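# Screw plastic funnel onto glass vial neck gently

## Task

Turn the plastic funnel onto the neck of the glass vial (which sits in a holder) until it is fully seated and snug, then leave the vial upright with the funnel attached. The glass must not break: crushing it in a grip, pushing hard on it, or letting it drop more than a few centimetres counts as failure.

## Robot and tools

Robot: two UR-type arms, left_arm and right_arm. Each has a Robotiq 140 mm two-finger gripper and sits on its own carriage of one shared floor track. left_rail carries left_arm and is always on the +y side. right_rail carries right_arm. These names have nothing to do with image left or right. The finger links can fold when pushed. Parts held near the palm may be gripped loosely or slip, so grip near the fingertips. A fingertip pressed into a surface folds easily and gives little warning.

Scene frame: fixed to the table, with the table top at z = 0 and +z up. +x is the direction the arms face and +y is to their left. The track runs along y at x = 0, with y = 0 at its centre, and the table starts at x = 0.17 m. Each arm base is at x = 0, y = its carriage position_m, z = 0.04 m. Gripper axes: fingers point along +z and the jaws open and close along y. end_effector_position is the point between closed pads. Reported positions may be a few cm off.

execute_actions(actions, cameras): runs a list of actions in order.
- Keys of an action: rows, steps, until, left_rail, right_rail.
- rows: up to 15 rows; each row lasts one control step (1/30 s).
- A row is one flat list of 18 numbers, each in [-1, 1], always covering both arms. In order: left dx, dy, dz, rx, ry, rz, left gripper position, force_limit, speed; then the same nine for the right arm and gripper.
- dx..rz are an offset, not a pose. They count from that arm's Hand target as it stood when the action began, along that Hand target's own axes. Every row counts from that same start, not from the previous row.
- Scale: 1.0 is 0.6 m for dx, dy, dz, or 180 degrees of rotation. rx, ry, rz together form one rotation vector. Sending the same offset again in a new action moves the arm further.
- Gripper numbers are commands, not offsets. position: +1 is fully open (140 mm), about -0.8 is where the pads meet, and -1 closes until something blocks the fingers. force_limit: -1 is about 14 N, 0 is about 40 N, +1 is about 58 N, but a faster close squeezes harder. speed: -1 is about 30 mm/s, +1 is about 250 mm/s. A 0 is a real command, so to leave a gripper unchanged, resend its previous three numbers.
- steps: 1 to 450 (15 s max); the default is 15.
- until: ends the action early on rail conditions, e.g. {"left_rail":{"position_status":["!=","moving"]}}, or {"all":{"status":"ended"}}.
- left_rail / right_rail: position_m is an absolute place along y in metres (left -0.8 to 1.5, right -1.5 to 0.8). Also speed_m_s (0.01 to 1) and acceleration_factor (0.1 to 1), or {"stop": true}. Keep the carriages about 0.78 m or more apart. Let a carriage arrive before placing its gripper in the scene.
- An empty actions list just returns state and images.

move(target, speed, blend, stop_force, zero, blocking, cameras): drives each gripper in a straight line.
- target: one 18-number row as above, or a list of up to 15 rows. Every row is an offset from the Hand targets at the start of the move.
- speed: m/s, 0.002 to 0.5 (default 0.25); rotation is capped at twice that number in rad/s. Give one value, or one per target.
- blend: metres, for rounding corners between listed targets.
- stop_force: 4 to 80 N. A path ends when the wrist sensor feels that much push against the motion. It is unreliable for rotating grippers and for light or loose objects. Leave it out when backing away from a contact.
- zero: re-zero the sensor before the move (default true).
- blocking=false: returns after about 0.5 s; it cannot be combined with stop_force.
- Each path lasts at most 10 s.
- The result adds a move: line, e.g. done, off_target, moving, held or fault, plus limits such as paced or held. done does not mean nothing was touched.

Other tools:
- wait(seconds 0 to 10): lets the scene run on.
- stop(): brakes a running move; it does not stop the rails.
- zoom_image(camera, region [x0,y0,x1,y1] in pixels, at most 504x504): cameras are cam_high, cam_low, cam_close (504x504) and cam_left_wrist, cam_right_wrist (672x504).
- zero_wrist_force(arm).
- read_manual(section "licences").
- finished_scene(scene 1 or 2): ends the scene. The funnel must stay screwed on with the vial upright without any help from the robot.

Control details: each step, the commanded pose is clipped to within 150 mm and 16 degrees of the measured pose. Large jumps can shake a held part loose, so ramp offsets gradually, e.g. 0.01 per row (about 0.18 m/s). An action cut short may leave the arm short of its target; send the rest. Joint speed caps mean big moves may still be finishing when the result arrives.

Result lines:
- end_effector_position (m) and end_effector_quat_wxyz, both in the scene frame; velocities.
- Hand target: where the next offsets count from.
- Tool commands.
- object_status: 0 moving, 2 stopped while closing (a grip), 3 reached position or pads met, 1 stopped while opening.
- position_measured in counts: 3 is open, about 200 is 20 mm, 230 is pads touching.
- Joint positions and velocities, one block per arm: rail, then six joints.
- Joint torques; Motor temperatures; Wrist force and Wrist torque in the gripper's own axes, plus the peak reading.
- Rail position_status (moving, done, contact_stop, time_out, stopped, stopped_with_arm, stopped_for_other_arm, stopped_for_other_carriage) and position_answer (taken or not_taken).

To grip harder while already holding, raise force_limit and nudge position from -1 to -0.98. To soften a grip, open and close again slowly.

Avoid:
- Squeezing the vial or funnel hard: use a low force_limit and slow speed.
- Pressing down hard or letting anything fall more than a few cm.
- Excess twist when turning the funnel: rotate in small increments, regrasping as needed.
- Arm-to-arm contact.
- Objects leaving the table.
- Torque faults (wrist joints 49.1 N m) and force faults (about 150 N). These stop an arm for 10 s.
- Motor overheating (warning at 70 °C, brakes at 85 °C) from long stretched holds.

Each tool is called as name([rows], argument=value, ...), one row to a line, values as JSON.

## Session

execute_actions(actions=[])

zoom_image(camera="cam_high", region=[90, 180, 340, 330])

Scene clock: 0.00 s.
left_arm: end_effector_position=(+0.3563, +0.4786, +0.5790) position_measured=3 object_status=3 end_effector_quat_wxyz=(+0.000, +0.000, +1.000, +0.000) | right_arm: end_effector_position=(+0.3563, -0.3214, +0.5790) position_measured=3 object_status=3 end_effector_quat_wxyz=(+0.000, +0.000, +1.000, +0.000)
Joint positions: left_arm=[0.4 -0.28 -2.157 1.821 -1.235 -1.571 -0.281] | right_arm=[-0.4 -0.28 -2.157 1.821 -1.235 -1.571 -0.281]
Joint velocities: within noise
Joint torques (N m): no reading
Motor temperatures (°C): left_arm=[32 34 36 36 38 37] | right_arm=[33 30 34 39 35 38]
Wrist force (N): no reading
Wrist torque (N m): no reading
Wrist force, peak (N): no reading
Hand target: left_arm +0.3563, +0.4786, +0.5790; +0.000, +0.000, +1.000, +0.000 | right_arm +0.3563, -0.3214, +0.5790; +0.000, +0.000, +1.000, +0.000
Tool commands: left_gripper/position=+1.0 left_gripper/force_limit=+1.0 left_gripper/speed=+1.0 right_gripper/position=+1.0 right_gripper/force_limit=+1.0 right_gripper/speed=+1.0
left_rail: position_m=0.400 position_status=done
right_rail: position_m=-0.400 position_status=done

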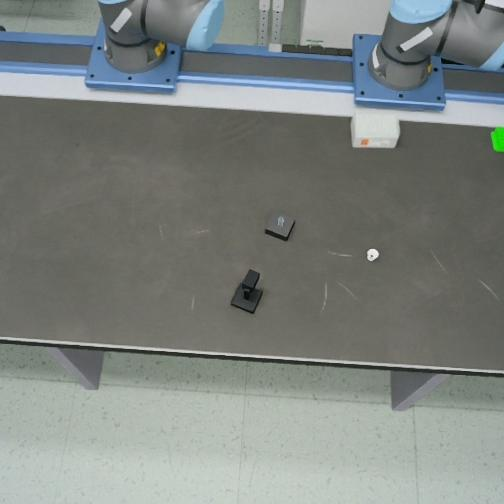

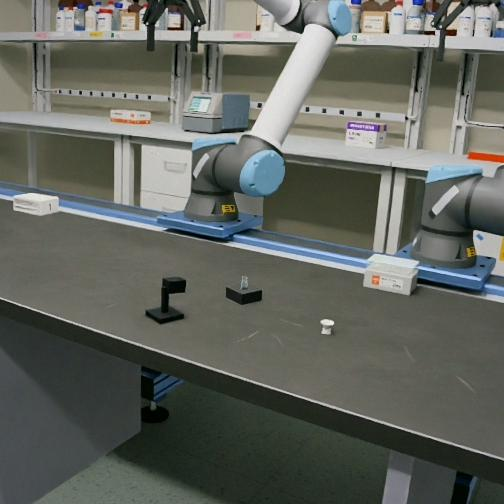

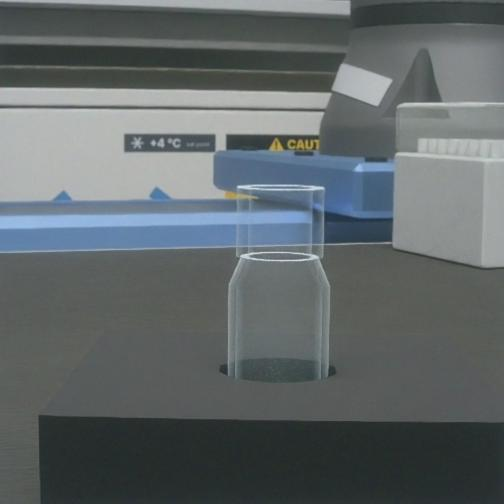

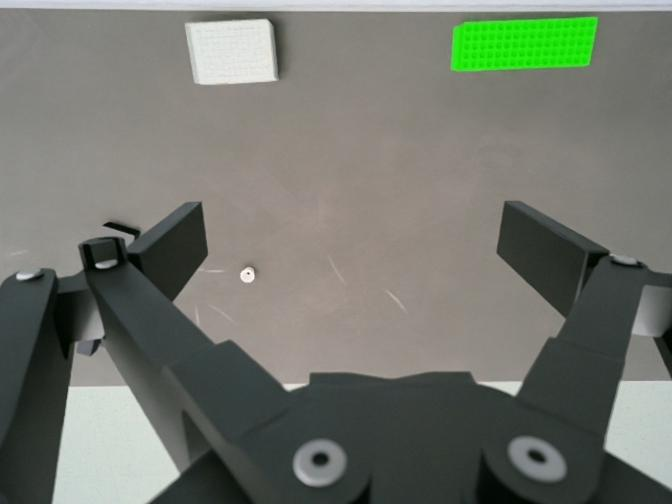

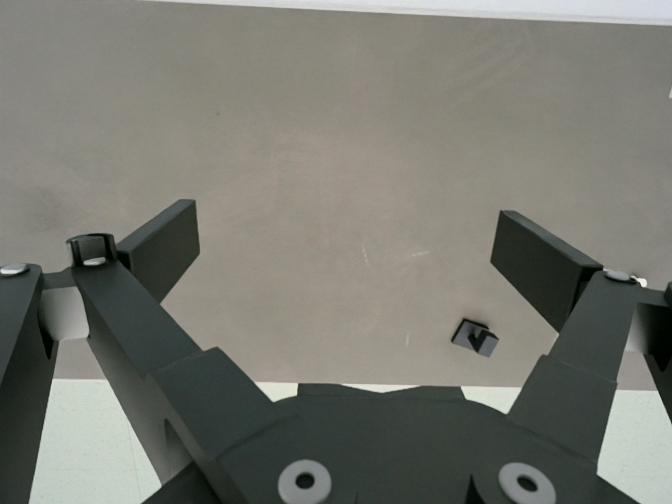

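Scaled by 2.016 from the camera's 504x504 image, which has a finer 720x720 frame.

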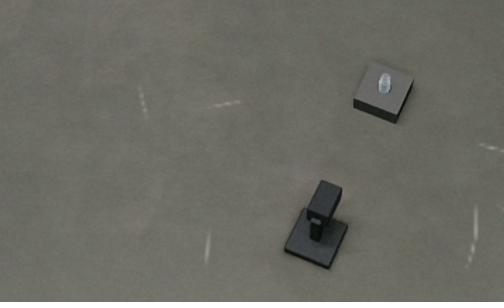

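move(target=[-0.475,-0.304,0.73,0,0,0,-0.2,-1,0.5,0,0,0,0,0,0,1,1,1], speed=0.45, cameras=["cam_left_wrist"])

zoom_image(camera="cam_left_wrist", region=[220, 80, 480, 275])

Scene clock: 3.43 s.
left_arm: end_effector_position=(+0.6413, +0.2962, +0.1411) position_measured=154 object_status=3 end_effector_quat_wxyz=(+0.000, +0.000, +1.000, +0.000) | right_arm: end_effector_position=(+0.3563, -0.3214, +0.5790) position_measured=3 object_status=3 end_effector_quat_wxyz=(+0.000, +0.000, +1.000, +0.000)
Joint positions: left_arm=[0.4 -0.432 -1.483 2.141 -2.229 -1.571 -0.432] | right_arm=[-0.4 -0.28 -2.157 1.821 -1.235 -1.571 -0.281]
Joint velocities: within noise
Joint torques (N m): left_arm=[10.12 -27.38 -49.92 -7.8 -3.3 1.63] | right_arm=[-3.53 1.57 -43.59 -4.21 0.39 0]
Motor temperatures (°C): left_arm=[32 34 36 36 38 37] | right_arm=[33 30 34 39 35 38]
Wrist force (N): left_arm=[0.4 0.8 0.2] | right_arm=[0.0 0.1 -0.2]
Wrist torque (N m): left_arm=[0.21 -0.11 0.04] | right_arm=[0.03 -0.01 0.00]
Wrist force, peak (N): left_arm=[1.9 1.7 -3.4] | right_arm=[-0.3 0.0 -0.9]
Hand target: left_arm +0.6414, +0.2962, +0.1410; +0.000, +0.000, +1.000, +0.000 | right_arm +0.3563, -0.3214, +0.5790; +0.000, +0.000, +1.000, +0.000
Off the commanded pose: left_arm 0.000 m, 0 deg | right_arm 0.000 m, 0 deg.
left_rail: position_m=0.400 position_status=done
right_rail: position_m=-0.400 position_status=done
move: done
Images, in order (width x height): cam_left_wrist 672x504.

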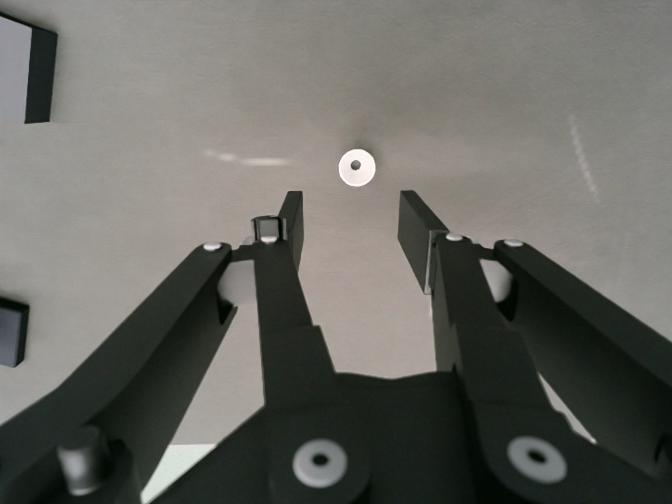

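Scaled by 1.938 from the camera's 672x504 image, which has a finer 960x720 frame.

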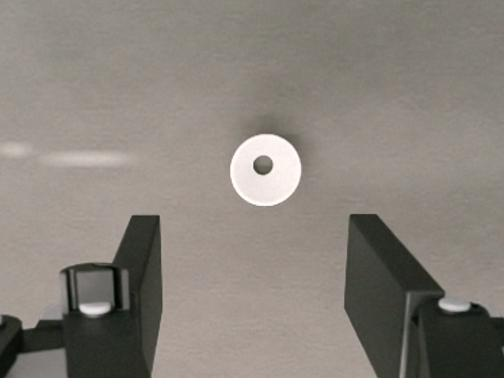

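move(target=[0.0205,0.0145,0.14,0,0,0,-0.1,-1,0,0,0,0,0,0,0,1,1,1], speed=0.25, cameras=["cam_left_wrist"])

zoom_image(camera="cam_left_wrist", region=[220, 130, 480, 325])

Scene clock: 5.63 s.
left_arm: end_effector_position=(+0.6291, +0.3048, +0.0571) position_measured=141 object_status=3 end_effector_quat_wxyz=(+0.000, +0.000, +1.000, +0.000) | right_arm: end_effector_position=(+0.3563, -0.3214, +0.5790) position_measured=3 object_status=3 end_effector_quat_wxyz=(+0.000, +0.000, +1.000, +0.000)
Joint positions: left_arm=[0.4 -0.427 -1.389 2.229 -2.411 -1.571 -0.427] | right_arm=[-0.4 -0.28 -2.157 1.821 -1.235 -1.571 -0.281]
Joint velocities: within noise
Joint torques (N m): left_arm=[9.42 -34.32 -21.27 -7.81 -1.83 1.47] | right_arm=[-2.9 1.91 -42.21 -3.85 0.28 -0.18]
Motor temperatures (°C): left_arm=[32 34 36 36 38 37] | right_arm=[33 30 34 39 35 38]
Wrist force (N): left_arm=[-0.3 0.9 -0.6] | right_arm=[-0.3 -0.3 -0.2]
Wrist torque (N m): left_arm=[0.23 0.03 0.02] | right_arm=[-0.06 0.07 0.00]
Wrist force, peak (N): left_arm=[-0.4 0.4 -2.9] | right_arm=[0.8 -0.2 -0.1]
Hand target: left_arm +0.6291, +0.3049, +0.0570; +0.000, +0.000, +1.000, +0.000 | right_arm +0.3563, -0.3214, +0.5790; +0.000, +0.000, +1.000, +0.000
Off the commanded pose: left_arm 0.000 m, 0 deg | right_arm 0.000 m, 0 deg.
left_rail: position_m=0.400 position_status=done
right_rail: position_m=-0.400 position_status=done
move: done
Images, in order (width x height): cam_left_wrist 672x504.

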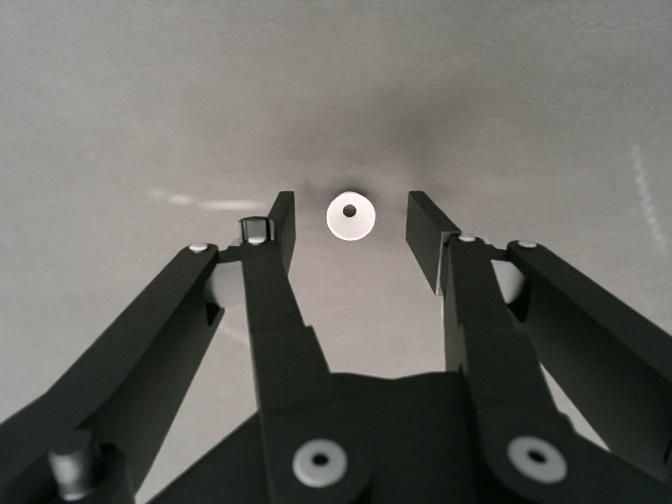

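Scaled by 1.938 from the camera's 672x504 image, which has a finer 960x720 frame.

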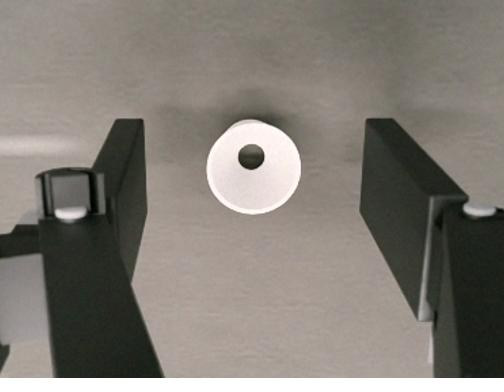

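move([
  [0,0,0.0305,0,0,0,-0.25,-1,0,0,0,0,0,0,0,1,1,1],
  [0,0,0.0305,0,0,0,-1,-1,-1,0,0,0,0,0,0,1,1,1],
], speed=0.12, cameras=[])

move([
  [0,0,0,0,0,0,-0.45,-1,-0.5,0,0,0,0,0,0,1,1,1],
  [0,0,0,0,0,-0.5,-0.45,-1,-0.5,0,0,0,0,0,0,1,1,1],
  [0,0,0,0,0,-1,-0.45,-1,-0.5,0,0,0,0,0,0,1,1,1],
  [0,0,0,0,0,0.5,-0.45,-1,-0.5,0,0,0,0,0,0,1,1,1],
  [0,0,0,0,0,0.5,-1,-0.5,-1,0,0,0,0,0,0,1,1,1],
], speed=0.5, blend=[0,0.003,0.003,0,0], cameras=["cam_left_wrist"])

zoom_image(camera="cam_left_wrist", region=[270, 140, 410, 260])

Scene clock: 8.50 s.
left_arm: end_effector_position=(+0.6291, +0.3049, +0.0387) position_measured=194 object_status=0 end_effector_quat_wxyz=(+0.000, +0.000, +1.000, +0.000) | right_arm: end_effector_position=(+0.3563, -0.3214, +0.5790) position_measured=3 object_status=3 end_effector_quat_wxyz=(+0.000, +0.000, +1.000, +0.000)
Joint positions: left_arm=[0.4 -0.427 -1.36 2.241 -2.451 -1.571 -0.427] | right_arm=[-0.4 -0.28 -2.157 1.821 -1.235 -1.571 -0.28]
Joint velocities: within noise
Joint torques (N m): left_arm=[5.88 -33.15 -23.26 -7.09 2.3 1.11] | right_arm=[-2.84 4.35 -41.06 -3.25 0.45 -0.02]
Motor temperatures (°C): left_arm=[32 34 36 36 38 37] | right_arm=[33 30 34 39 35 38]
Wrist force (N): left_arm=[-0.2 1.2 -3.3] | right_arm=[0.1 -0.3 -0.6]
Wrist torque (N m): left_arm=[0.28 0.05 0.01] | right_arm=[-0.05 -0.01 0.00]
Wrist force, peak (N): left_arm=[0.1 1.1 -3.7] | right_arm=[0.6 0.4 -0.9]
Hand target: left_arm +0.6291, +0.3049, +0.0387; +0.000, +0.000, +1.000, +0.000 | right_arm +0.3563, -0.3214, +0.5790; +0.000, +0.000, +1.000, +0.000
Off the commanded pose: left_arm 0.000 m, 0 deg | right_arm 0.000 m, 0 deg.
left_rail: position_m=0.400 position_status=done
right_rail: position_m=-0.400 position_status=done
move: done
No camera images: "cameras" was empty.

Scene clock: 15.13 s.
left_arm: end_effector_position=(+0.6291, +0.3049, +0.0387) position_measured=194 object_status=0 end_effector_quat_wxyz=(+0.000, +0.707, +0.707, +0.000) | right_arm: end_effector_position=(+0.3563, -0.3214, +0.5790) position_measured=3 object_status=3 end_effector_quat_wxyz=(+0.000, +0.000, +1.000, +0.000)
Joint positions: left_arm=[0.4 -0.427 -1.36 2.241 -2.451 -1.571 -5.14] | right_arm=[-0.4 -0.28 -2.157 1.821 -1.235 -1.571 -0.28]
Joint velocities: within noise
Joint torques (N m): left_arm=[-8.99 -71.46 -22.41 -3.33 2.67 -2.7] | right_arm=[-3.77 7.85 -39.17 -2.42 0.42 -0.12]
Motor temperatures (°C): left_arm=[32 34 36 36 38 37] | right_arm=[33 30 34 39 35 38]
Wrist force (N): left_arm=[0.0 0.5 -3.8] | right_arm=[0.6 -0.2 -0.9]
Wrist torque (N m): left_arm=[0.22 -0.01 0.00] | right_arm=[-0.05 -0.12 0.00]
Wrist force, peak (N): left_arm=[-0.1 0.4 -4.1] | right_arm=[0.5 0.3 -1.0]
Hand target: left_arm +0.6291, +0.3049, +0.0387; +0.000, +0.707, +0.707, +0.000 | right_arm +0.3563, -0.3214, +0.5790; +0.000, +0.000, +1.000, +0.000
Off the commanded pose: left_arm 0.000 m, 0 deg | right_arm 0.000 m, 0 deg.
left_rail: position_m=0.400 position_status=done
right_rail: position_m=-0.400 position_status=done
move: done
Images, in order (width x height): cam_left_wrist 672x504.

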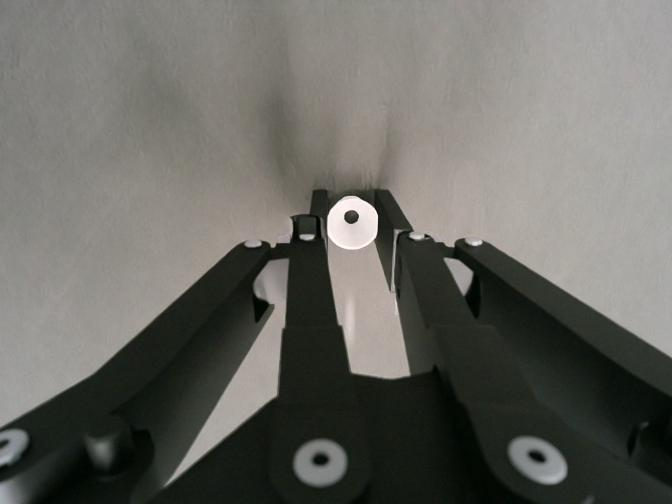

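Scaled by 3.600 from the camera's 672x504 image, which has a finer 960x720 frame.

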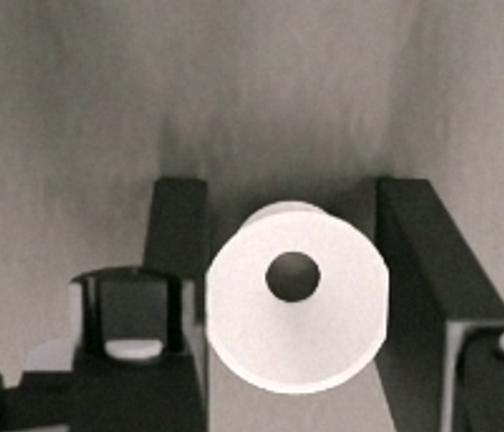

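move([
  [0,0,-0.144,0,0,0,-1,-0.5,-1,0,0,0,0,0,0,1,1,1],
  [-0.404,-0.1,-0.144,0,0,0,-1,-0.5,-1,0,0,0,0,0,0,1,1,1],
], speed=0.25, blend=[0.04,0], cameras=["cam_left_wrist","cam_close"])

zoom_image(camera="cam_left_wrist", region=[240, 80, 460, 260])

Scene clock: 17.93 s.
left_arm: end_effector_position=(+0.5691, +0.0625, +0.1251) position_measured=194 object_status=2 end_effector_quat_wxyz=(+0.000, +0.707, +0.707, +0.000) | right_arm: end_effector_position=(+0.3563, -0.3214, +0.5790) position_measured=3 object_status=3 end_effector_quat_wxyz=(+0.000, +0.000, +1.000, +0.000)
Joint positions: left_arm=[0.4 -0.802 -1.445 2.133 -2.259 -1.571 -5.514] | right_arm=[-0.4 -0.28 -2.157 1.821 -1.235 -1.571 -0.281]
Joint velocities: within noise
Joint torques (N m): left_arm=[-7.95 -35.77 -49.3 -3.04 2.9 -2.82] | right_arm=[-4.87 6.42 -39.72 -2.06 0.43 -0.17]
Motor temperatures (°C): left_arm=[32 34 36 36 38 37] | right_arm=[33 30 34 39 35 38]
Wrist force (N): left_arm=[0.0 0.9 -0.4] | right_arm=[0.2 0.3 -0.3]
Wrist torque (N m): left_arm=[0.24 -0.04 0.03] | right_arm=[0.09 -0.05 0.00]
Wrist force, peak (N): left_arm=[-0.2 0.6 -4.6] | right_arm=[0.6 -0.4 -0.5]
Hand target: left_arm +0.5691, +0.0625, +0.1251; +0.000, +0.707, +0.707, +0.000 | right_arm +0.3563, -0.3214, +0.5790; +0.000, +0.000, +1.000, +0.000
Off the commanded pose: left_arm 0.000 m, 0 deg | right_arm 0.000 m, 0 deg.
left_rail: position_m=0.400 position_status=done
right_rail: position_m=-0.400 position_status=done
move: done
Images, in order (width x height): cam_close 504x504, cam_left_wrist 672x504.

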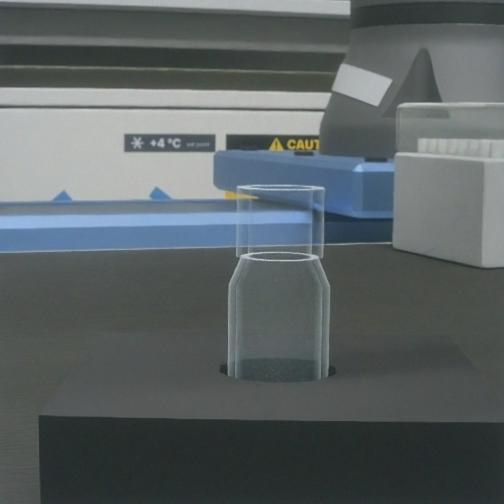

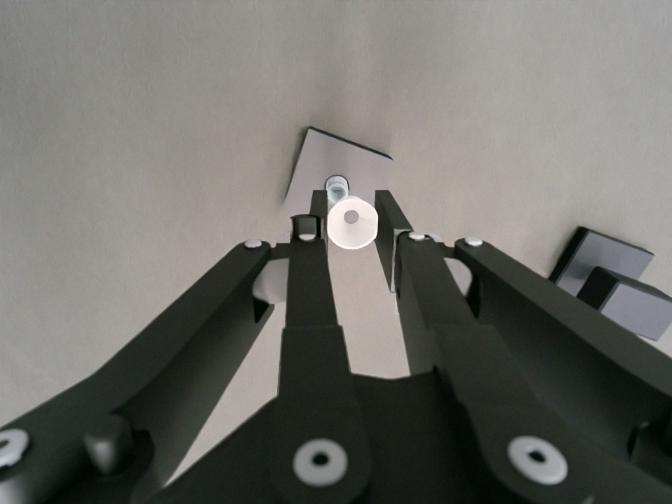

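Scaled by 2.291 from the camera's 672x504 image, which has a finer 960x720 frame.

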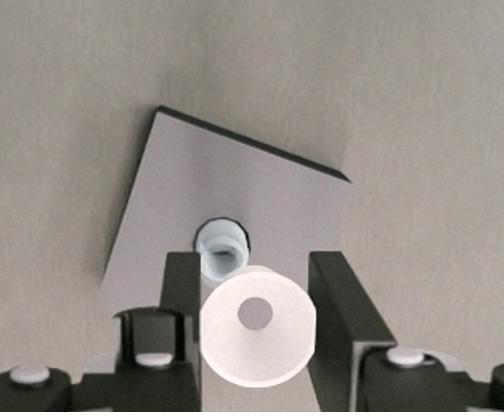

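move(target=[0.0025,-0.0097,0.039,0,0,0,-1,-0.5,-1,0,0,0,0,0,0,1,1,1], speed=0.12, cameras=["cam_left_wrist","cam_close"])

zoom_image(camera="cam_left_wrist", region=[270, 140, 410, 260])

Scene clock: 19.97 s.
left_arm: end_effector_position=(+0.5633, +0.0640, +0.1018) position_measured=194 object_status=2 end_effector_quat_wxyz=(+0.000, +0.707, +0.707, +0.000) | right_arm: end_effector_position=(+0.3563, -0.3214, +0.5790) position_measured=3 object_status=3 end_effector_quat_wxyz=(+0.000, +0.000, +1.000, +0.000)
Joint positions: left_arm=[0.4 -0.807 -1.424 2.162 -2.309 -1.571 -5.519] | right_arm=[-0.4 -0.28 -2.157 1.821 -1.235 -1.571 -0.28]
Joint velocities: within noise
Joint torques (N m): left_arm=[-7.24 -30.55 -24.62 -8.06 1.83 -2.78] | right_arm=[-3.41 6.9 -40.55 -1.99 0.42 -0.12]
Motor temperatures (°C): left_arm=[32 34 36 36 38 37] | right_arm=[33 30 34 39 35 38]
Wrist force (N): left_arm=[-0.1 0.9 -0.2] | right_arm=[0.0 0.0 -0.3]
Wrist torque (N m): left_arm=[0.22 0.01 0.03] | right_arm=[0.01 0.00 0.00]
Wrist force, peak (N): left_arm=[-0.3 0.9 -1.5] | right_arm=[0.7 -0.1 -0.7]
Hand target: left_arm +0.5633, +0.0640, +0.1017; +0.000, +0.707, +0.707, +0.000 | right_arm +0.3563, -0.3214, +0.5790; +0.000, +0.000, +1.000, +0.000
Off the commanded pose: left_arm 0.000 m, 0 deg | right_arm 0.000 m, 0 deg.
left_rail: position_m=0.400 position_status=done
right_rail: position_m=-0.400 position_status=done
move: done
Images, in order (width x height): cam_close 504x504, cam_left_wrist 672x504.

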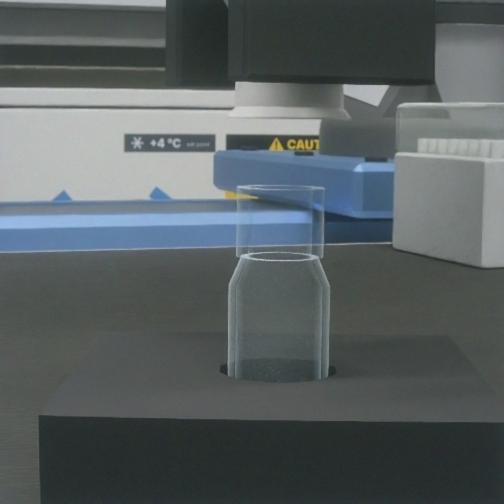

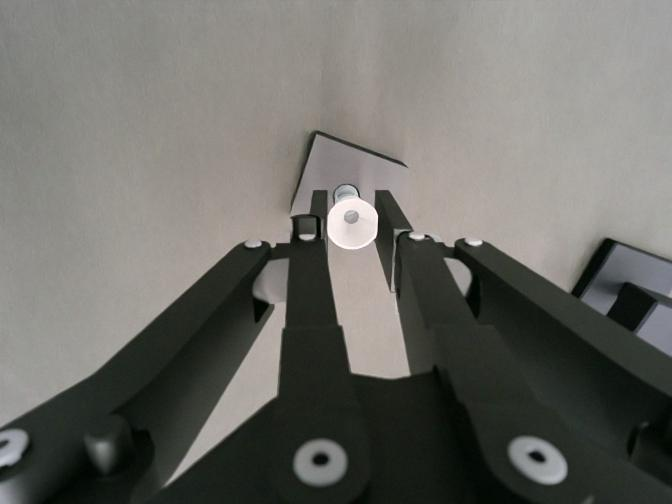

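Scaled by 3.600 from the camera's 672x504 image, which has a finer 960x720 frame.

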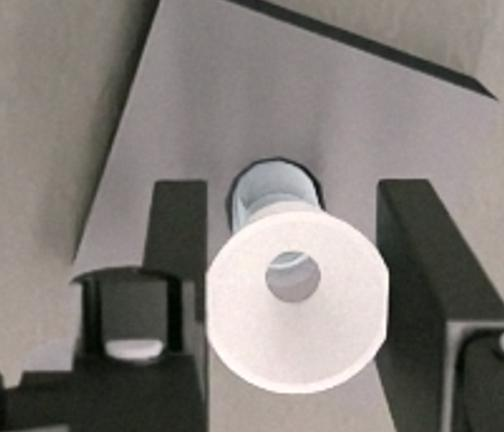

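move(target=[-0.0022,-0.0003,0.0145,0,0,0,-1,-0.5,-1,0,0,0,0,0,0,1,1,1], speed=0.015, stop_force=4, cameras=["cam_left_wrist","cam_close"])

zoom_image(camera="cam_left_wrist", region=[270, 140, 410, 260])

Scene clock: 22.67 s.
left_arm: end_effector_position=(+0.5631, +0.0626, +0.0930) position_measured=194 object_status=2 end_effector_quat_wxyz=(+0.000, +0.707, +0.707, +0.000) | right_arm: end_effector_position=(+0.3563, -0.3214, +0.5790) position_measured=3 object_status=3 end_effector_quat_wxyz=(+0.000, +0.000, +1.000, +0.000)
Joint positions: left_arm=[0.4 -0.808 -1.412 2.168 -2.327 -1.571 -5.521] | right_arm=[-0.4 -0.28 -2.157 1.821 -1.235 -1.571 -0.28]
Joint velocities: within noise
Joint torques (N m): left_arm=[-7.77 -33.54 -25.94 -7.06 1.59 -2.81] | right_arm=[-4.64 7.67 -39.98 -2.01 0.16 -0.33]
Motor temperatures (°C): left_arm=[32 34 36 36 38 37] | right_arm=[33 30 34 39 35 38]
Wrist force (N): left_arm=[0.0 1.2 -0.4] | right_arm=[-0.3 -0.2 -0.4]
Wrist torque (N m): left_arm=[0.28 0.00 0.02] | right_arm=[-0.03 0.08 0.00]
Wrist force, peak (N): left_arm=[-0.7 1.1 -0.3] | right_arm=[0.7 -0.2 -0.7]
Hand target: left_arm +0.5631, +0.0626, +0.0930; +0.000, +0.707, +0.707, +0.000 | right_arm +0.3563, -0.3214, +0.5790; +0.000, +0.000, +1.000, +0.000
Off the commanded pose: left_arm 0.000 m, 0 deg | right_arm 0.000 m, 0 deg.
left_rail: position_m=0.400 position_status=done
right_rail: position_m=-0.400 position_status=done
move: done
Images, in order (width x height): cam_close 504x504, cam_left_wrist 672x504.

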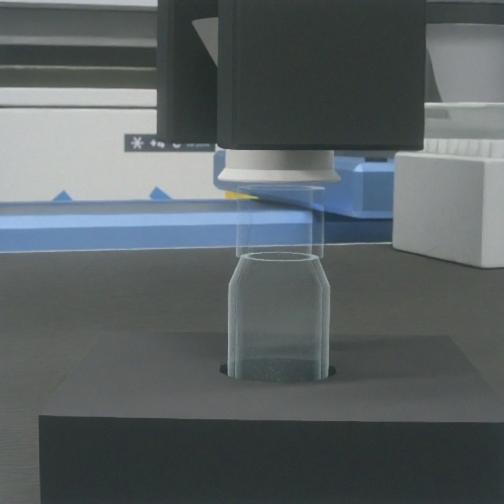

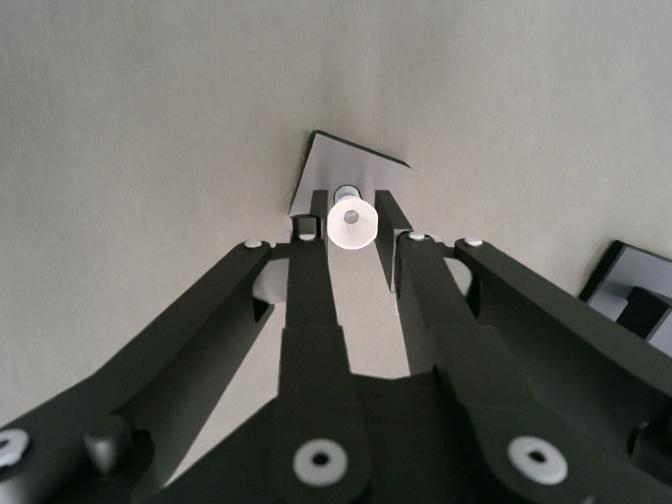

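Scaled by 3.600 from the camera's 672x504 image, which has a finer 960x720 frame.

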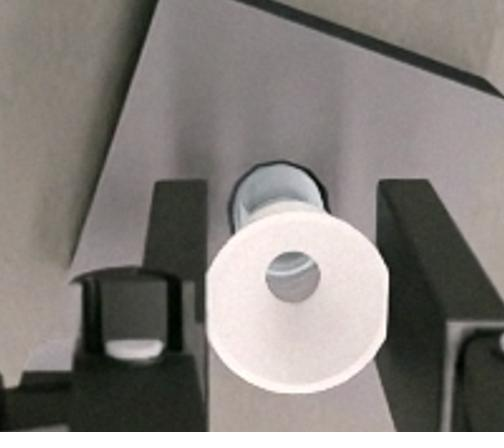

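move([
  [0.0002,0,0.0047,0,0,0.5,-1,-0.5,-1,0,0,0,0,0,0,1,1,1],
  [0.0002,0,0.0057,0,0,1,-1,-0.5,-1,0,0,0,0,0,0,1,1,1],
  [0.0002,0,0.0067,0,0,-0.5,-1,-0.5,-1,0,0,0,0,0,0,1,1,1],
  [0.0002,0,0.0077,0,0,0,-1,-0.5,-1,0,0,0,0,0,0,1,1,1],
], speed=0.5, blend=[0.003,0.003,0.003,0], cameras=["cam_left_wrist","cam_close"])

zoom_image(camera="cam_left_wrist", region=[270, 140, 410, 260])

Scene clock: 31.30 s.
left_arm: end_effector_position=(+0.5631, +0.0628, +0.0884) position_measured=194 object_status=2 end_effector_quat_wxyz=(+0.000, +0.707, +0.707, +0.000) | right_arm: end_effector_position=(+0.3563, -0.3214, +0.5790) position_measured=3 object_status=3 end_effector_quat_wxyz=(+0.000, +0.000, +1.000, +0.000)
Joint positions: left_arm=[0.4 -0.808 -1.405 2.171 -2.336 -1.571 0.762] | right_arm=[-0.4 -0.28 -2.157 1.821 -1.235 -1.571 -0.281]
Joint velocities: within noise
Joint torques (N m): left_arm=[9.19 -33.68 -45.97 -3.27 -3.48 1.83] | right_arm=[-4.68 6.82 -40.63 -2.28 0.19 -0.05]
Motor temperatures (°C): left_arm=[32 34 36 36 38 37] | right_arm=[33 29 34 39 35 38]
Wrist force (N): left_arm=[-0.1 1.0 -0.5] | right_arm=[0.2 0.4 -0.3]
Wrist torque (N m): left_arm=[0.23 0.00 0.03] | right_arm=[0.10 -0.04 0.00]
Wrist force, peak (N): left_arm=[0.5 1.4 -0.3] | right_arm=[0.6 -0.7 -0.6]
Hand target: left_arm +0.5631, +0.0628, +0.0884; +0.000, +0.707, +0.707, +0.000 | right_arm +0.3563, -0.3214, +0.5790; +0.000, +0.000, +1.000, +0.000
Off the commanded pose: left_arm 0.000 m, 0 deg | right_arm 0.000 m, 0 deg.
left_rail: position_m=0.400 position_status=done
right_rail: position_m=-0.400 position_status=done
move: done; blend cut to 0 m at target 1
Images, in order (width x height): cam_close 504x504, cam_left_wrist 672x504.

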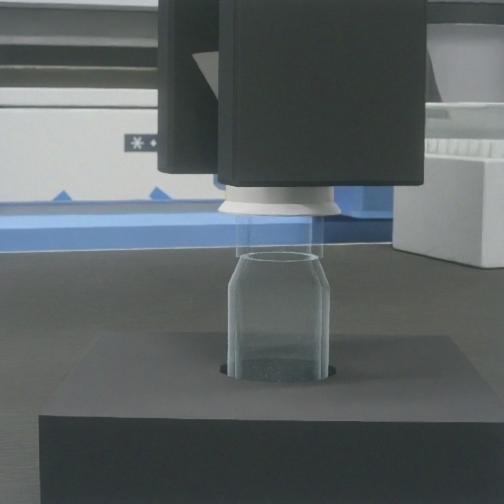

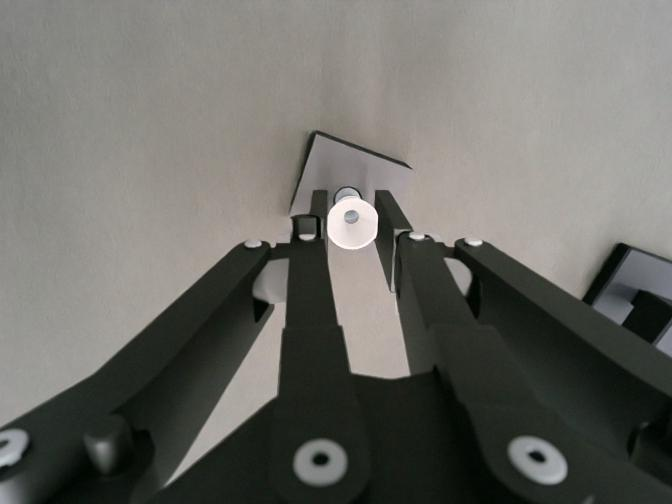

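Scaled by 3.600 from the camera's 672x504 image, which has a finer 960x720 frame.

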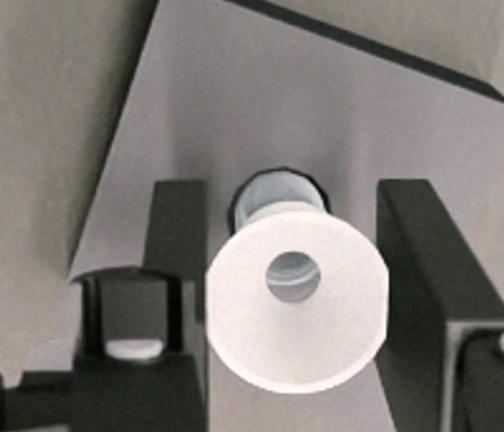

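move([
  [0,0,0.0013,0,0,0.5,-1,-0.5,-1,0,0,0,0,0,0,1,1,1],
  [0,0,0.0024,0,0,1,-1,-0.5,-1,0,0,0,0,0,0,1,1,1],
  [0,0,0.0034,0,0,-0.5,-1,-0.5,-1,0,0,0,0,0,0,1,1,1],
  [0,0,0.0038,0,0,-0.34,-1,-0.5,-1,0,0,0,0,0,0,1,1,1],
], speed=0.5, blend=[0.003,0.003,0.003,0], cameras=["cam_close"])

Scene clock: 38.67 s.
left_arm: end_effector_position=(+0.5631, +0.0628, +0.0861) position_measured=194 object_status=2 end_effector_quat_wxyz=(+0.000, +0.249, +0.969, +0.000) | right_arm: end_effector_position=(+0.3563, -0.3214, +0.5790) position_measured=3 object_status=3 end_effector_quat_wxyz=(+0.000, +0.000, +1.000, +0.000)
Joint positions: left_arm=[0.4 -0.808 -1.402 2.173 -2.341 -1.571 5.978] | right_arm=[-0.4 -0.28 -2.157 1.821 -1.235 -1.571 -0.281]
Joint velocities: within noise
Joint torques (N m): left_arm=[10.57 -31.54 -43.19 -2.12 -3.37 1.77] | right_arm=[-3.7 7.13 -42.12 -2.03 0.2 -0.16]
Motor temperatures (°C): left_arm=[32 34 35 36 38 37] | right_arm=[33 29 34 39 35 38]
Wrist force (N): left_arm=[0.1 0.9 -6.3] | right_arm=[0.2 0.4 -0.4]
Wrist torque (N m): left_arm=[0.29 0.01 0.01] | right_arm=[0.08 -0.04 0.00]
Wrist force, peak (N): left_arm=[0.5 0.7 -8.1] | right_arm=[0.3 -0.2 -1.0]
Hand target: left_arm +0.5631, +0.0628, +0.0861; +0.000, +0.249, +0.969, +0.000 | right_arm +0.3563, -0.3214, +0.5790; +0.000, +0.000, +1.000, +0.000
Off the commanded pose: left_arm 0.000 m, 0 deg | right_arm 0.000 m, 0 deg.
left_rail: position_m=0.400 position_status=done
right_rail: position_m=-0.400 position_status=done
move: done; blend cut to 0 m at target 1
Images, in order (width x height): cam_close 504x504.

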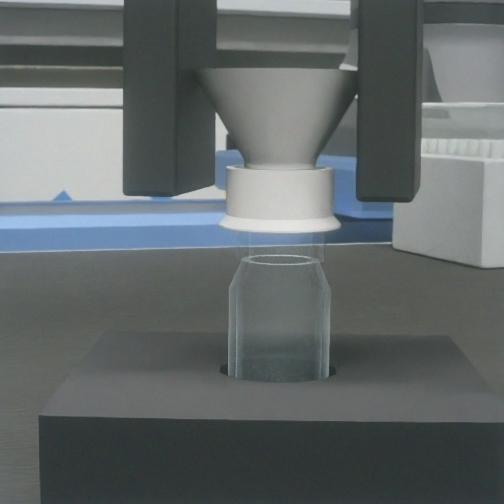

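move([
  [0,0,0,0,0,0,-0.55,-1,-0.5,0,0,0,0,0,0,1,1,1],
  [0,0,-0.004,0,0,-0.5,-0.55,-1,-0.5,0,0,0,0,0,0,1,1,1],
  [0,0,-0.004,0,0,-1,-0.55,-1,-0.5,0,0,0,0,0,0,1,1,1],
  [0,0,-0.004,0,0,0.5,-0.55,-1,-0.5,0,0,0,0,0,0,1,1,1],
  [0,0,-0.004,0,0,0,-0.55,-1,-0.5,0,0,0,0,0,0,1,1,1],
  [0,0,-0.004,0,0,-0.5,-0.55,-1,-0.5,0,0,0,0,0,0,1,1,1],
], speed=0.5, blend=[0,0.003,0.003,0.003,0.003,0], cameras=["cam_close"])

move([
  [0,0,0,0,0,0,-1,-0.5,-1,0,0,0,0,0,0,1,1,1],
  [0,0,0.001,0,0,0.5,-1,-0.5,-1,0,0,0,0,0,0,1,1,1],
  [0,0,0.002,0,0,1,-1,-0.5,-1,0,0,0,0,0,0,1,1,1],
  [0,0,0.003,0,0,-0.5,-1,-0.5,-1,0,0,0,0,0,0,1,1,1],
  [0,0,0.0039,0,0,0,-1,-0.5,-1,0,0,0,0,0,0,1,1,1],
], speed=0.5, blend=[0,0.003,0.003,0.003,0], cameras=["cam_close"])

Scene clock: 49.30 s.
left_arm: end_effector_position=(+0.5631, +0.0628, +0.0885) position_measured=194 object_status=2 end_effector_quat_wxyz=(+0.000, -0.509, +0.861, +0.000) | right_arm: end_effector_position=(+0.3563, -0.3214, +0.5790) position_measured=3 object_status=3 end_effector_quat_wxyz=(+0.000, +0.000, +1.000, +0.000)
Joint positions: left_arm=[0.4 -0.808 -1.406 2.171 -2.336 -1.571 -1.876] | right_arm=[-0.4 -0.28 -2.157 1.821 -1.235 -1.571 -0.281]
Joint velocities: within noise
Joint torques (N m): left_arm=[-8.11 -75.06 -24.56 -3.38 2.39 -2.8] | right_arm=[-3.67 6.44 -42.64 -2.03 0.26 0.01]
Motor temperatures (°C): left_arm=[32 34 35 36 38 37] | right_arm=[33 29 34 39 35 38]
Wrist force (N): left_arm=[-0.3 1.3 -0.2] | right_arm=[-0.4 -0.1 -0.4]
Wrist torque (N m): left_arm=[0.31 0.04 0.02] | right_arm=[-0.02 0.09 -0.01]
Wrist force, peak (N): left_arm=[0.3 0.8 -6.8] | right_arm=[1.0 -0.2 -0.3]
Hand target: left_arm +0.5631, +0.0628, +0.0885; +0.000, -0.509, +0.861, +0.000 | right_arm +0.3563, -0.3214, +0.5790; +0.000, +0.000, +1.000, +0.000
Off the commanded pose: left_arm 0.000 m, 0 deg | right_arm 0.000 m, 0 deg.
left_rail: position_m=0.400 position_status=done
right_rail: position_m=-0.400 position_status=done
move: done
Images, in order (width x height): cam_close 504x504.

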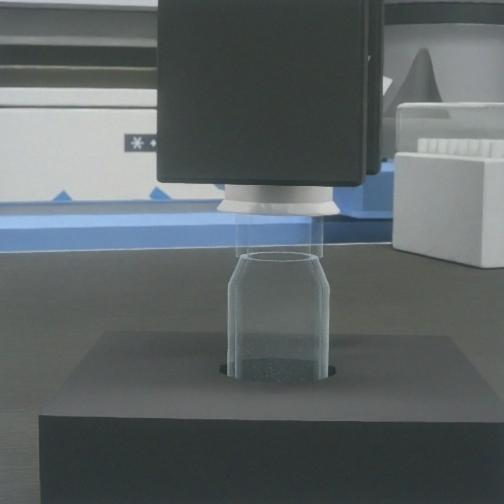

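Scene clock: 57.00 s.
left_arm: end_effector_position=(+0.5631, +0.0628, +0.0862) position_measured=194 object_status=2 end_effector_quat_wxyz=(+0.000, -0.509, +0.861, +0.000) | right_arm: end_effector_position=(+0.3563, -0.3214, +0.5790) position_measured=3 object_status=3 end_effector_quat_wxyz=(+0.000, +0.000, +1.000, +0.000)
Joint positions: left_arm=[0.4 -0.808 -1.402 2.173 -2.341 -1.571 4.407] | right_arm=[-0.4 -0.28 -2.157 1.821 -1.235 -1.571 -0.28]
Joint velocities: within noise
Joint torques (N m): left_arm=[9.75 -30.81 -42.58 -2.63 -3.42 1.33] | right_arm=[-5.87 6.55 -44.35 -2.17 0.47 -0.16]
Motor temperatures (°C): left_arm=[32 34 35 36 38 37] | right_arm=[33 29 34 39 35 38]
Wrist force (N): left_arm=[-0.5 1.1 -7.0] | right_arm=[0.1 0.1 -0.5]
Wrist torque (N m): left_arm=[0.23 0.05 0.02] | right_arm=[0.03 -0.02 -0.01]
Wrist force, peak (N): left_arm=[-0.3 1.0 -9.1] | right_arm=[0.8 0.8 -0.1]
Hand target: left_arm +0.5631, +0.0628, +0.0862; +0.000, -0.509, +0.861, +0.000 | right_arm +0.3563, -0.3214, +0.5790; +0.000, +0.000, +1.000, +0.000
Off the commanded pose: left_arm 0.000 m, 0 deg | right_arm 0.000 m, 0 deg.
left_rail: position_m=0.400 position_status=done
right_rail: position_m=-0.400 position_status=done
move: done
Images, in order (width x height): cam_close 504x504.

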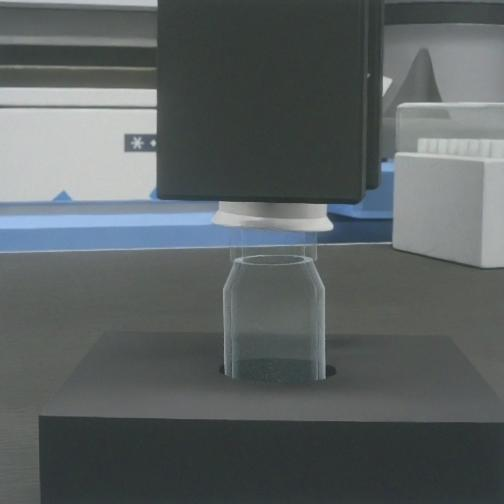

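move([
  [0,0,0.001,0,0,0.5,-1,-0.5,-1,0,0,0,0,0,0,1,1,1],
  [0,0,0.001,0,0,0.53,-1,-0.5,-1,0,0,0,0,0,0,1,1,1],
], speed=0.5, blend=[0.003,0], cameras=[])

move([
  [0,0,0,0,0,0,-0.4,-1,-0.5,0,0,0,0,0,0,1,1,1],
  [0,0,0,0,0,-0.5,-0.4,-1,-0.5,0,0,0,0,0,0,1,1,1],
  [0,0,0,0,0,-1,-0.4,-1,-0.5,0,0,0,0,0,0,1,1,1],
  [0,0,0,0,0,0.5,-0.4,-1,-0.5,0,0,0,0,0,0,1,1,1],
  [0,0,0,0,0,0,-0.4,-1,-0.5,0,0,0,0,0,0,1,1,1],
  [0,0,0,0,0,-0.5,-0.4,-1,-0.5,0,0,0,0,0,0,1,1,1],
], speed=0.5, blend=[0,0.003,0.003,0.003,0.003,0], cameras=["cam_close"])

Scene clock: 63.90 s.
left_arm: end_effector_position=(+0.5631, +0.0628, +0.0856) position_measured=194 object_status=2 end_effector_quat_wxyz=(+0.000, +0.294, +0.956, +0.000) | right_arm: end_effector_position=(+0.3563, -0.3214, +0.5790) position_measured=3 object_status=3 end_effector_quat_wxyz=(+0.000, +0.000, +1.000, +0.000)
Joint positions: left_arm=[0.4 -0.808 -1.402 2.173 -2.342 -1.571 6.072] | right_arm=[-0.4 -0.28 -2.157 1.821 -1.235 -1.571 -0.28]
Joint velocities: within noise
Joint torques (N m): left_arm=[8.71 -36.19 -35.22 -2.82 -3.29 1.46] | right_arm=[-5.54 6.56 -45.24 -1.95 0.28 -0.15]
Motor temperatures (°C): left_arm=[32 34 35 36 38 37] | right_arm=[33 29 34 39 35 38]
Wrist force (N): left_arm=[0.2 1.0 -8.2] | right_arm=[0.0 -0.2 0.0]
Wrist torque (N m): left_arm=[0.25 -0.07 0.01] | right_arm=[-0.03 0.01 0.00]
Wrist force, peak (N): left_arm=[-0.2 1.2 -9.8] | right_arm=[0.8 -0.5 -0.4]
Hand target: left_arm +0.5631, +0.0628, +0.0856; +0.000, +0.294, +0.956, +0.000 | right_arm +0.3563, -0.3214, +0.5790; +0.000, +0.000, +1.000, +0.000
Off the commanded pose: left_arm 0.000 m, 0 deg | right_arm 0.000 m, 0 deg.
left_rail: position_m=0.400 position_status=done
right_rail: position_m=-0.400 position_status=done
move: done; blend cut to 0 m at target 1
No camera images: "cameras" was empty.

Scene clock: 73.17 s.
left_arm: end_effector_position=(+0.5631, +0.0628, +0.0856) position_measured=179 object_status=3 end_effector_quat_wxyz=(+0.000, -0.468, +0.884, +0.000) | right_arm: end_effector_position=(+0.3563, -0.3214, +0.5790) position_measured=3 object_status=3 end_effector_quat_wxyz=(+0.000, +0.000, +1.000, +0.000)
Joint positions: left_arm=[0.4 -0.808 -1.402 2.173 -2.342 -1.571 -1.782] | right_arm=[-0.4 -0.28 -2.157 1.821 -1.235 -1.571 -0.28]
Joint velocities: within noise
Joint torques (N m): left_arm=[-7.67 -76.08 -24.49 -3.24 2.8 -2.86] | right_arm=[-5.26 7.08 -45.32 -2.16 0.35 -0.15]
Motor temperatures (°C): left_arm=[32 34 35 36 38 37] | right_arm=[33 29 34 39 35 38]
Wrist force (N): left_arm=[-0.2 0.8 0.2] | right_arm=[0.1 -0.4 -0.5]
Wrist torque (N m): left_arm=[0.20 0.04 0.02] | right_arm=[-0.08 -0.03 0.00]
Wrist force, peak (N): left_arm=[-0.5 0.9 -7.9] | right_arm=[0.1 0.9 -0.6]
Hand target: left_arm +0.5631, +0.0628, +0.0856; +0.000, -0.468, +0.884, +0.000 | right_arm +0.3563, -0.3214, +0.5790; +0.000, +0.000, +1.000, +0.000
Off the commanded pose: left_arm 0.000 m, 0 deg | right_arm 0.000 m, 0 deg.
left_rail: position_m=0.400 position_status=done
right_rail: position_m=-0.400 position_status=done
move: done
Images, in order (width x height): cam_close 504x504.

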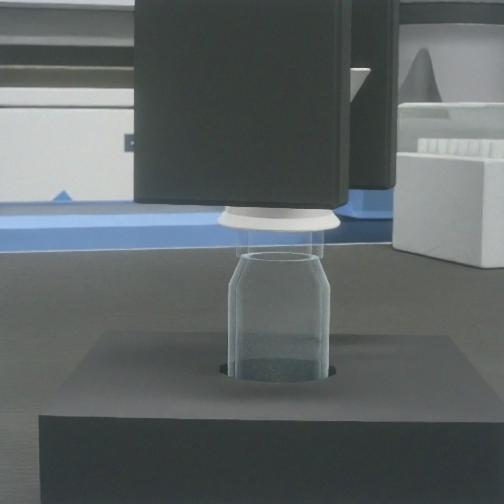

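move([
  [0,0,0,0,0,0,-1,-0.5,-1,0,0,0,0,0,0,1,1,1],
  [0,0,0.001,0,0,0.5,-1,-0.5,-1,0,0,0,0,0,0,1,1,1],
  [0,0,0.002,0,0,1,-1,-0.5,-1,0,0,0,0,0,0,1,1,1],
  [0,0,0.003,0,0,-0.5,-1,-0.5,-1,0,0,0,0,0,0,1,1,1],
  [0,0,0.004,0,0,0,-1,-0.5,-1,0,0,0,0,0,0,1,1,1],
  [0,0,0.005,0,0,0.45,-1,-0.5,-1,0,0,0,0,0,0,1,1,1],
], speed=0.5, blend=[0,0.003,0.003,0.003,0.003,0], cameras=["cam_close"])

Scene clock: 83.13 s.
left_arm: end_effector_position=(+0.5631, +0.0628, +0.0826) position_measured=194 object_status=2 end_effector_quat_wxyz=(+0.000, +0.218, +0.976, +0.000) | right_arm: end_effector_position=(+0.3563, -0.3214, +0.5790) position_measured=3 object_status=3 end_effector_quat_wxyz=(+0.000, +0.000, +1.000, +0.000)
Joint positions: left_arm=[0.4 -0.808 -1.397 2.175 -2.349 -1.571 5.915] | right_arm=[-0.4 -0.28 -2.157 1.821 -1.235 -1.571 -0.28]
Joint velocities: within noise
Joint torques (N m): left_arm=[11.28 -33.26 -44.05 -2.39 -3.25 2.05] | right_arm=[-6.26 6.79 -47.16 -2.23 0.35 -0.14]
Motor temperatures (°C): left_arm=[32 34 35 36 38 37] | right_arm=[33 29 34 39 35 38]
Wrist force (N): left_arm=[0.3 0.0 -3.6] | right_arm=[0.7 0.0 0.0]
Wrist torque (N m): left_arm=[0.31 -0.07 0.00] | right_arm=[0.00 -0.15 0.00]
Wrist force, peak (N): left_arm=[-0.2 0.0 -4.9] | right_arm=[1.2 -0.2 0.3]
Hand target: left_arm +0.5631, +0.0628, +0.0826; +0.000, +0.218, +0.976, +0.000 | right_arm +0.3563, -0.3214, +0.5790; +0.000, +0.000, +1.000, +0.000
Off the commanded pose: left_arm 0.000 m, 0 deg | right_arm 0.000 m, 0 deg.
left_rail: position_m=0.400 position_status=done
right_rail: position_m=-0.400 position_status=done
move: done
Images, in order (width x height): cam_close 504x504.

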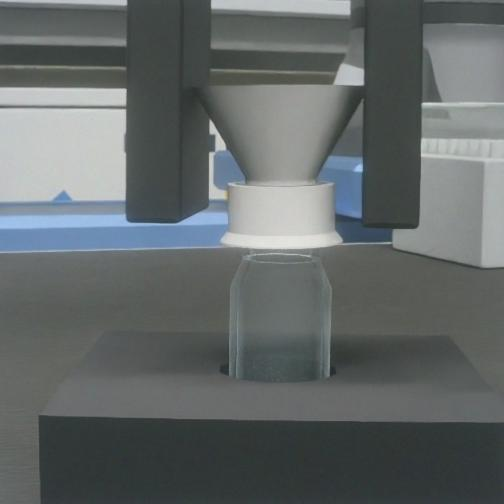

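move([
  [0,0,0,0,0,0,-0.4,-1,-0.5,0,0,0,0,0,0,1,1,1],
  [0,0,0,0,0,-0.6,-0.4,-1,-0.5,0,0,0,0,0,0,1,1,1],
  [0,0,0,0,0,0.75,-0.4,-1,-0.5,0,0,0,0,0,0,1,1,1],
], speed=0.5, blend=[0,0.003,0], cameras=[])

move([
  [0,0,0,0,0,0,-1,-0.05,-1,0,0,0,0,0,0,1,1,1],
  [0,0,0.001,0,0,0.6,-1,-0.05,-1,0,0,0,0,0,0,1,1,1],
  [0,0,0.002,0,0,-0.75,-1,-0.05,-1,0,0,0,0,0,0,1,1,1],
], speed=0.5, blend=[0,0.003,0], cameras=["cam_close"])

Scene clock: 89.73 s.
left_arm: end_effector_position=(+0.5631, +0.0628, +0.0826) position_measured=179 object_status=3 end_effector_quat_wxyz=(+0.000, +0.985, +0.172, +0.000) | right_arm: end_effector_position=(+0.3563, -0.3214, +0.5790) position_measured=3 object_status=3 end_effector_quat_wxyz=(+0.000, +0.000, +1.000, +0.000)
Joint positions: left_arm=[0.4 -0.808 -1.397 2.175 -2.349 -1.571 1.988] | right_arm=[-0.4 -0.28 -2.157 1.821 -1.235 -1.571 -0.281]
Joint velocities: within noise
Joint torques (N m): left_arm=[-8.95 -74.66 -24.77 -3.43 2.61 -2.76] | right_arm=[-6.28 7.01 -47.61 -2.25 0.36 -0.21]
Motor temperatures (°C): left_arm=[32 34 35 36 38 37] | right_arm=[33 29 34 39 35 38]
Wrist force (N): left_arm=[-0.2 1.0 -0.1] | right_arm=[0.5 -0.1 -0.1]
Wrist torque (N m): left_arm=[0.23 0.03 0.01] | right_arm=[-0.01 -0.11 0.00]
Wrist force, peak (N): left_arm=[0.3 0.5 -3.5] | right_arm=[0.8 0.3 -1.0]
Hand target: left_arm +0.5631, +0.0628, +0.0826; +0.000, +0.985, +0.172, +0.000 | right_arm +0.3563, -0.3214, +0.5790; +0.000, +0.000, +1.000, +0.000
Off the commanded pose: left_arm 0.000 m, 0 deg | right_arm 0.000 m, 0 deg.
left_rail: position_m=0.400 position_status=done
right_rail: position_m=-0.400 position_status=done
move: done
No camera images: "cameras" was empty.

Scene clock: 95.07 s.
left_arm: end_effector_position=(+0.5631, +0.0628, +0.0814) position_measured=195 object_status=2 end_effector_quat_wxyz=(+0.000, +0.218, +0.976, +0.000) | right_arm: end_effector_position=(+0.3563, -0.3214, +0.5790) position_measured=3 object_status=3 end_effector_quat_wxyz=(+0.000, +0.000, +1.000, +0.000)
Joint positions: left_arm=[0.4 -0.808 -1.396 2.176 -2.351 -1.571 5.915] | right_arm=[-0.4 -0.28 -2.157 1.821 -1.235 -1.571 -0.28]
Joint velocities: within noise
Joint torques (N m): left_arm=[9.65 -30.84 -44.31 -2.89 -3.71 1.51] | right_arm=[-6.33 7.95 -48.1 -2.19 0.37 -0.27]
Motor temperatures (°C): left_arm=[32 34 35 36 38 37] | right_arm=[33 29 34 39 35 38]
Wrist force (N): left_arm=[0.0 2.6 -4.7] | right_arm=[0.3 0.2 -0.6]
Wrist torque (N m): left_arm=[0.17 0.01 -0.03] | right_arm=[0.04 -0.06 0.01]
Wrist force, peak (N): left_arm=[0.0 2.4 -6.1] | right_arm=[0.8 0.5 -0.5]
Hand target: left_arm +0.5631, +0.0628, +0.0814; +0.000, +0.218, +0.976, +0.000 | right_arm +0.3563, -0.3214, +0.5790; +0.000, +0.000, +1.000, +0.000
Off the commanded pose: left_arm 0.000 m, 0 deg | right_arm 0.000 m, 0 deg.
left_rail: position_m=0.400 position_status=done
right_rail: position_m=-0.400 position_status=done
move: done
Images, in order (width x height): cam_close 504x504.

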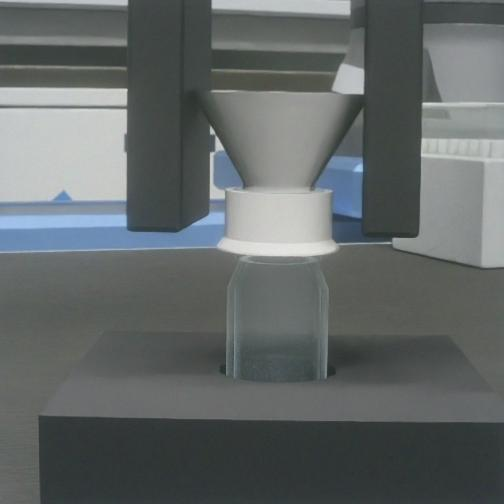

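move([
  [0,0,0.0003,0,0,0.17,-1,-0.05,-1,0,0,0,0,0,0,1,1,1],
  [0,0,0.0003,0,0,0.17,-0.4,-0.05,-0.9,0,0,0,0,0,0,1,1,1],
  [0,0,-0.1,0,0,0.17,-0.4,-0.05,-0.9,0,0,0,0,0,0,1,1,1],
], speed=[0.5,0.2,0.2], cameras=["cam_close"])

Scene clock: 99.17 s.
left_arm: end_effector_position=(+0.5623, +0.0621, +0.1413) position_measured=179 object_status=3 end_effector_quat_wxyz=(+0.012, +0.411, +0.911, +0.032) | right_arm: end_effector_position=(+0.3563, -0.3214, +0.5790) position_measured=3 object_status=3 end_effector_quat_wxyz=(+0.000, +0.000, +1.000, +0.000)
Joint positions: left_arm=[0.4 -0.847 -1.481 2.139 -2.224 -1.502 6.283] | right_arm=[-0.4 -0.28 -2.157 1.821 -1.235 -1.571 -0.28]
Joint velocities: within noise
Joint torques (N m): left_arm=[7.95 -70.06 -50.92 -2.86 0.95 1.89] | right_arm=[-6.31 6.31 -48.81 -2.26 0.61 -0.15]
Motor temperatures (°C): left_arm=[32 34 35 36 38 37] | right_arm=[33 29 34 39 35 38]
Wrist force (N): left_arm=[-0.4 1.3 -0.1] | right_arm=[0.1 0.2 -0.7]
Wrist torque (N m): left_arm=[0.31 0.09 0.06] | right_arm=[0.06 -0.03 0.00]
Wrist force, peak (N): left_arm=[0.1 3.0 -6.8] | right_arm=[0.4 -0.3 -0.9]
Hand target: left_arm +0.5631, +0.0628, +0.1414; +0.000, +0.468, +0.884, +0.000 | right_arm +0.3563, -0.3214, +0.5790; +0.000, +0.000, +1.000, +0.000
Off the commanded pose: left_arm 0.001 m, 8 deg | right_arm 0.000 m, 0 deg.
left_rail: position_m=0.400 position_status=done
right_rail: position_m=-0.400 position_status=done
joint sent to its limit (left arm) — joint 7 (wrist 3), upper limit.
move: off_target (left_arm); target 2's new numbers were sent with left_arm's hand 0.001 m and 8 deg from that target
Images, in order (width x height): cam_close 504x504.

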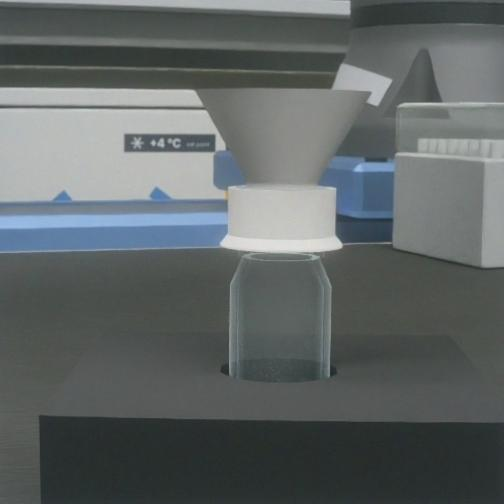

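finished_scene(scene=2)

The scene is finished: the task was done.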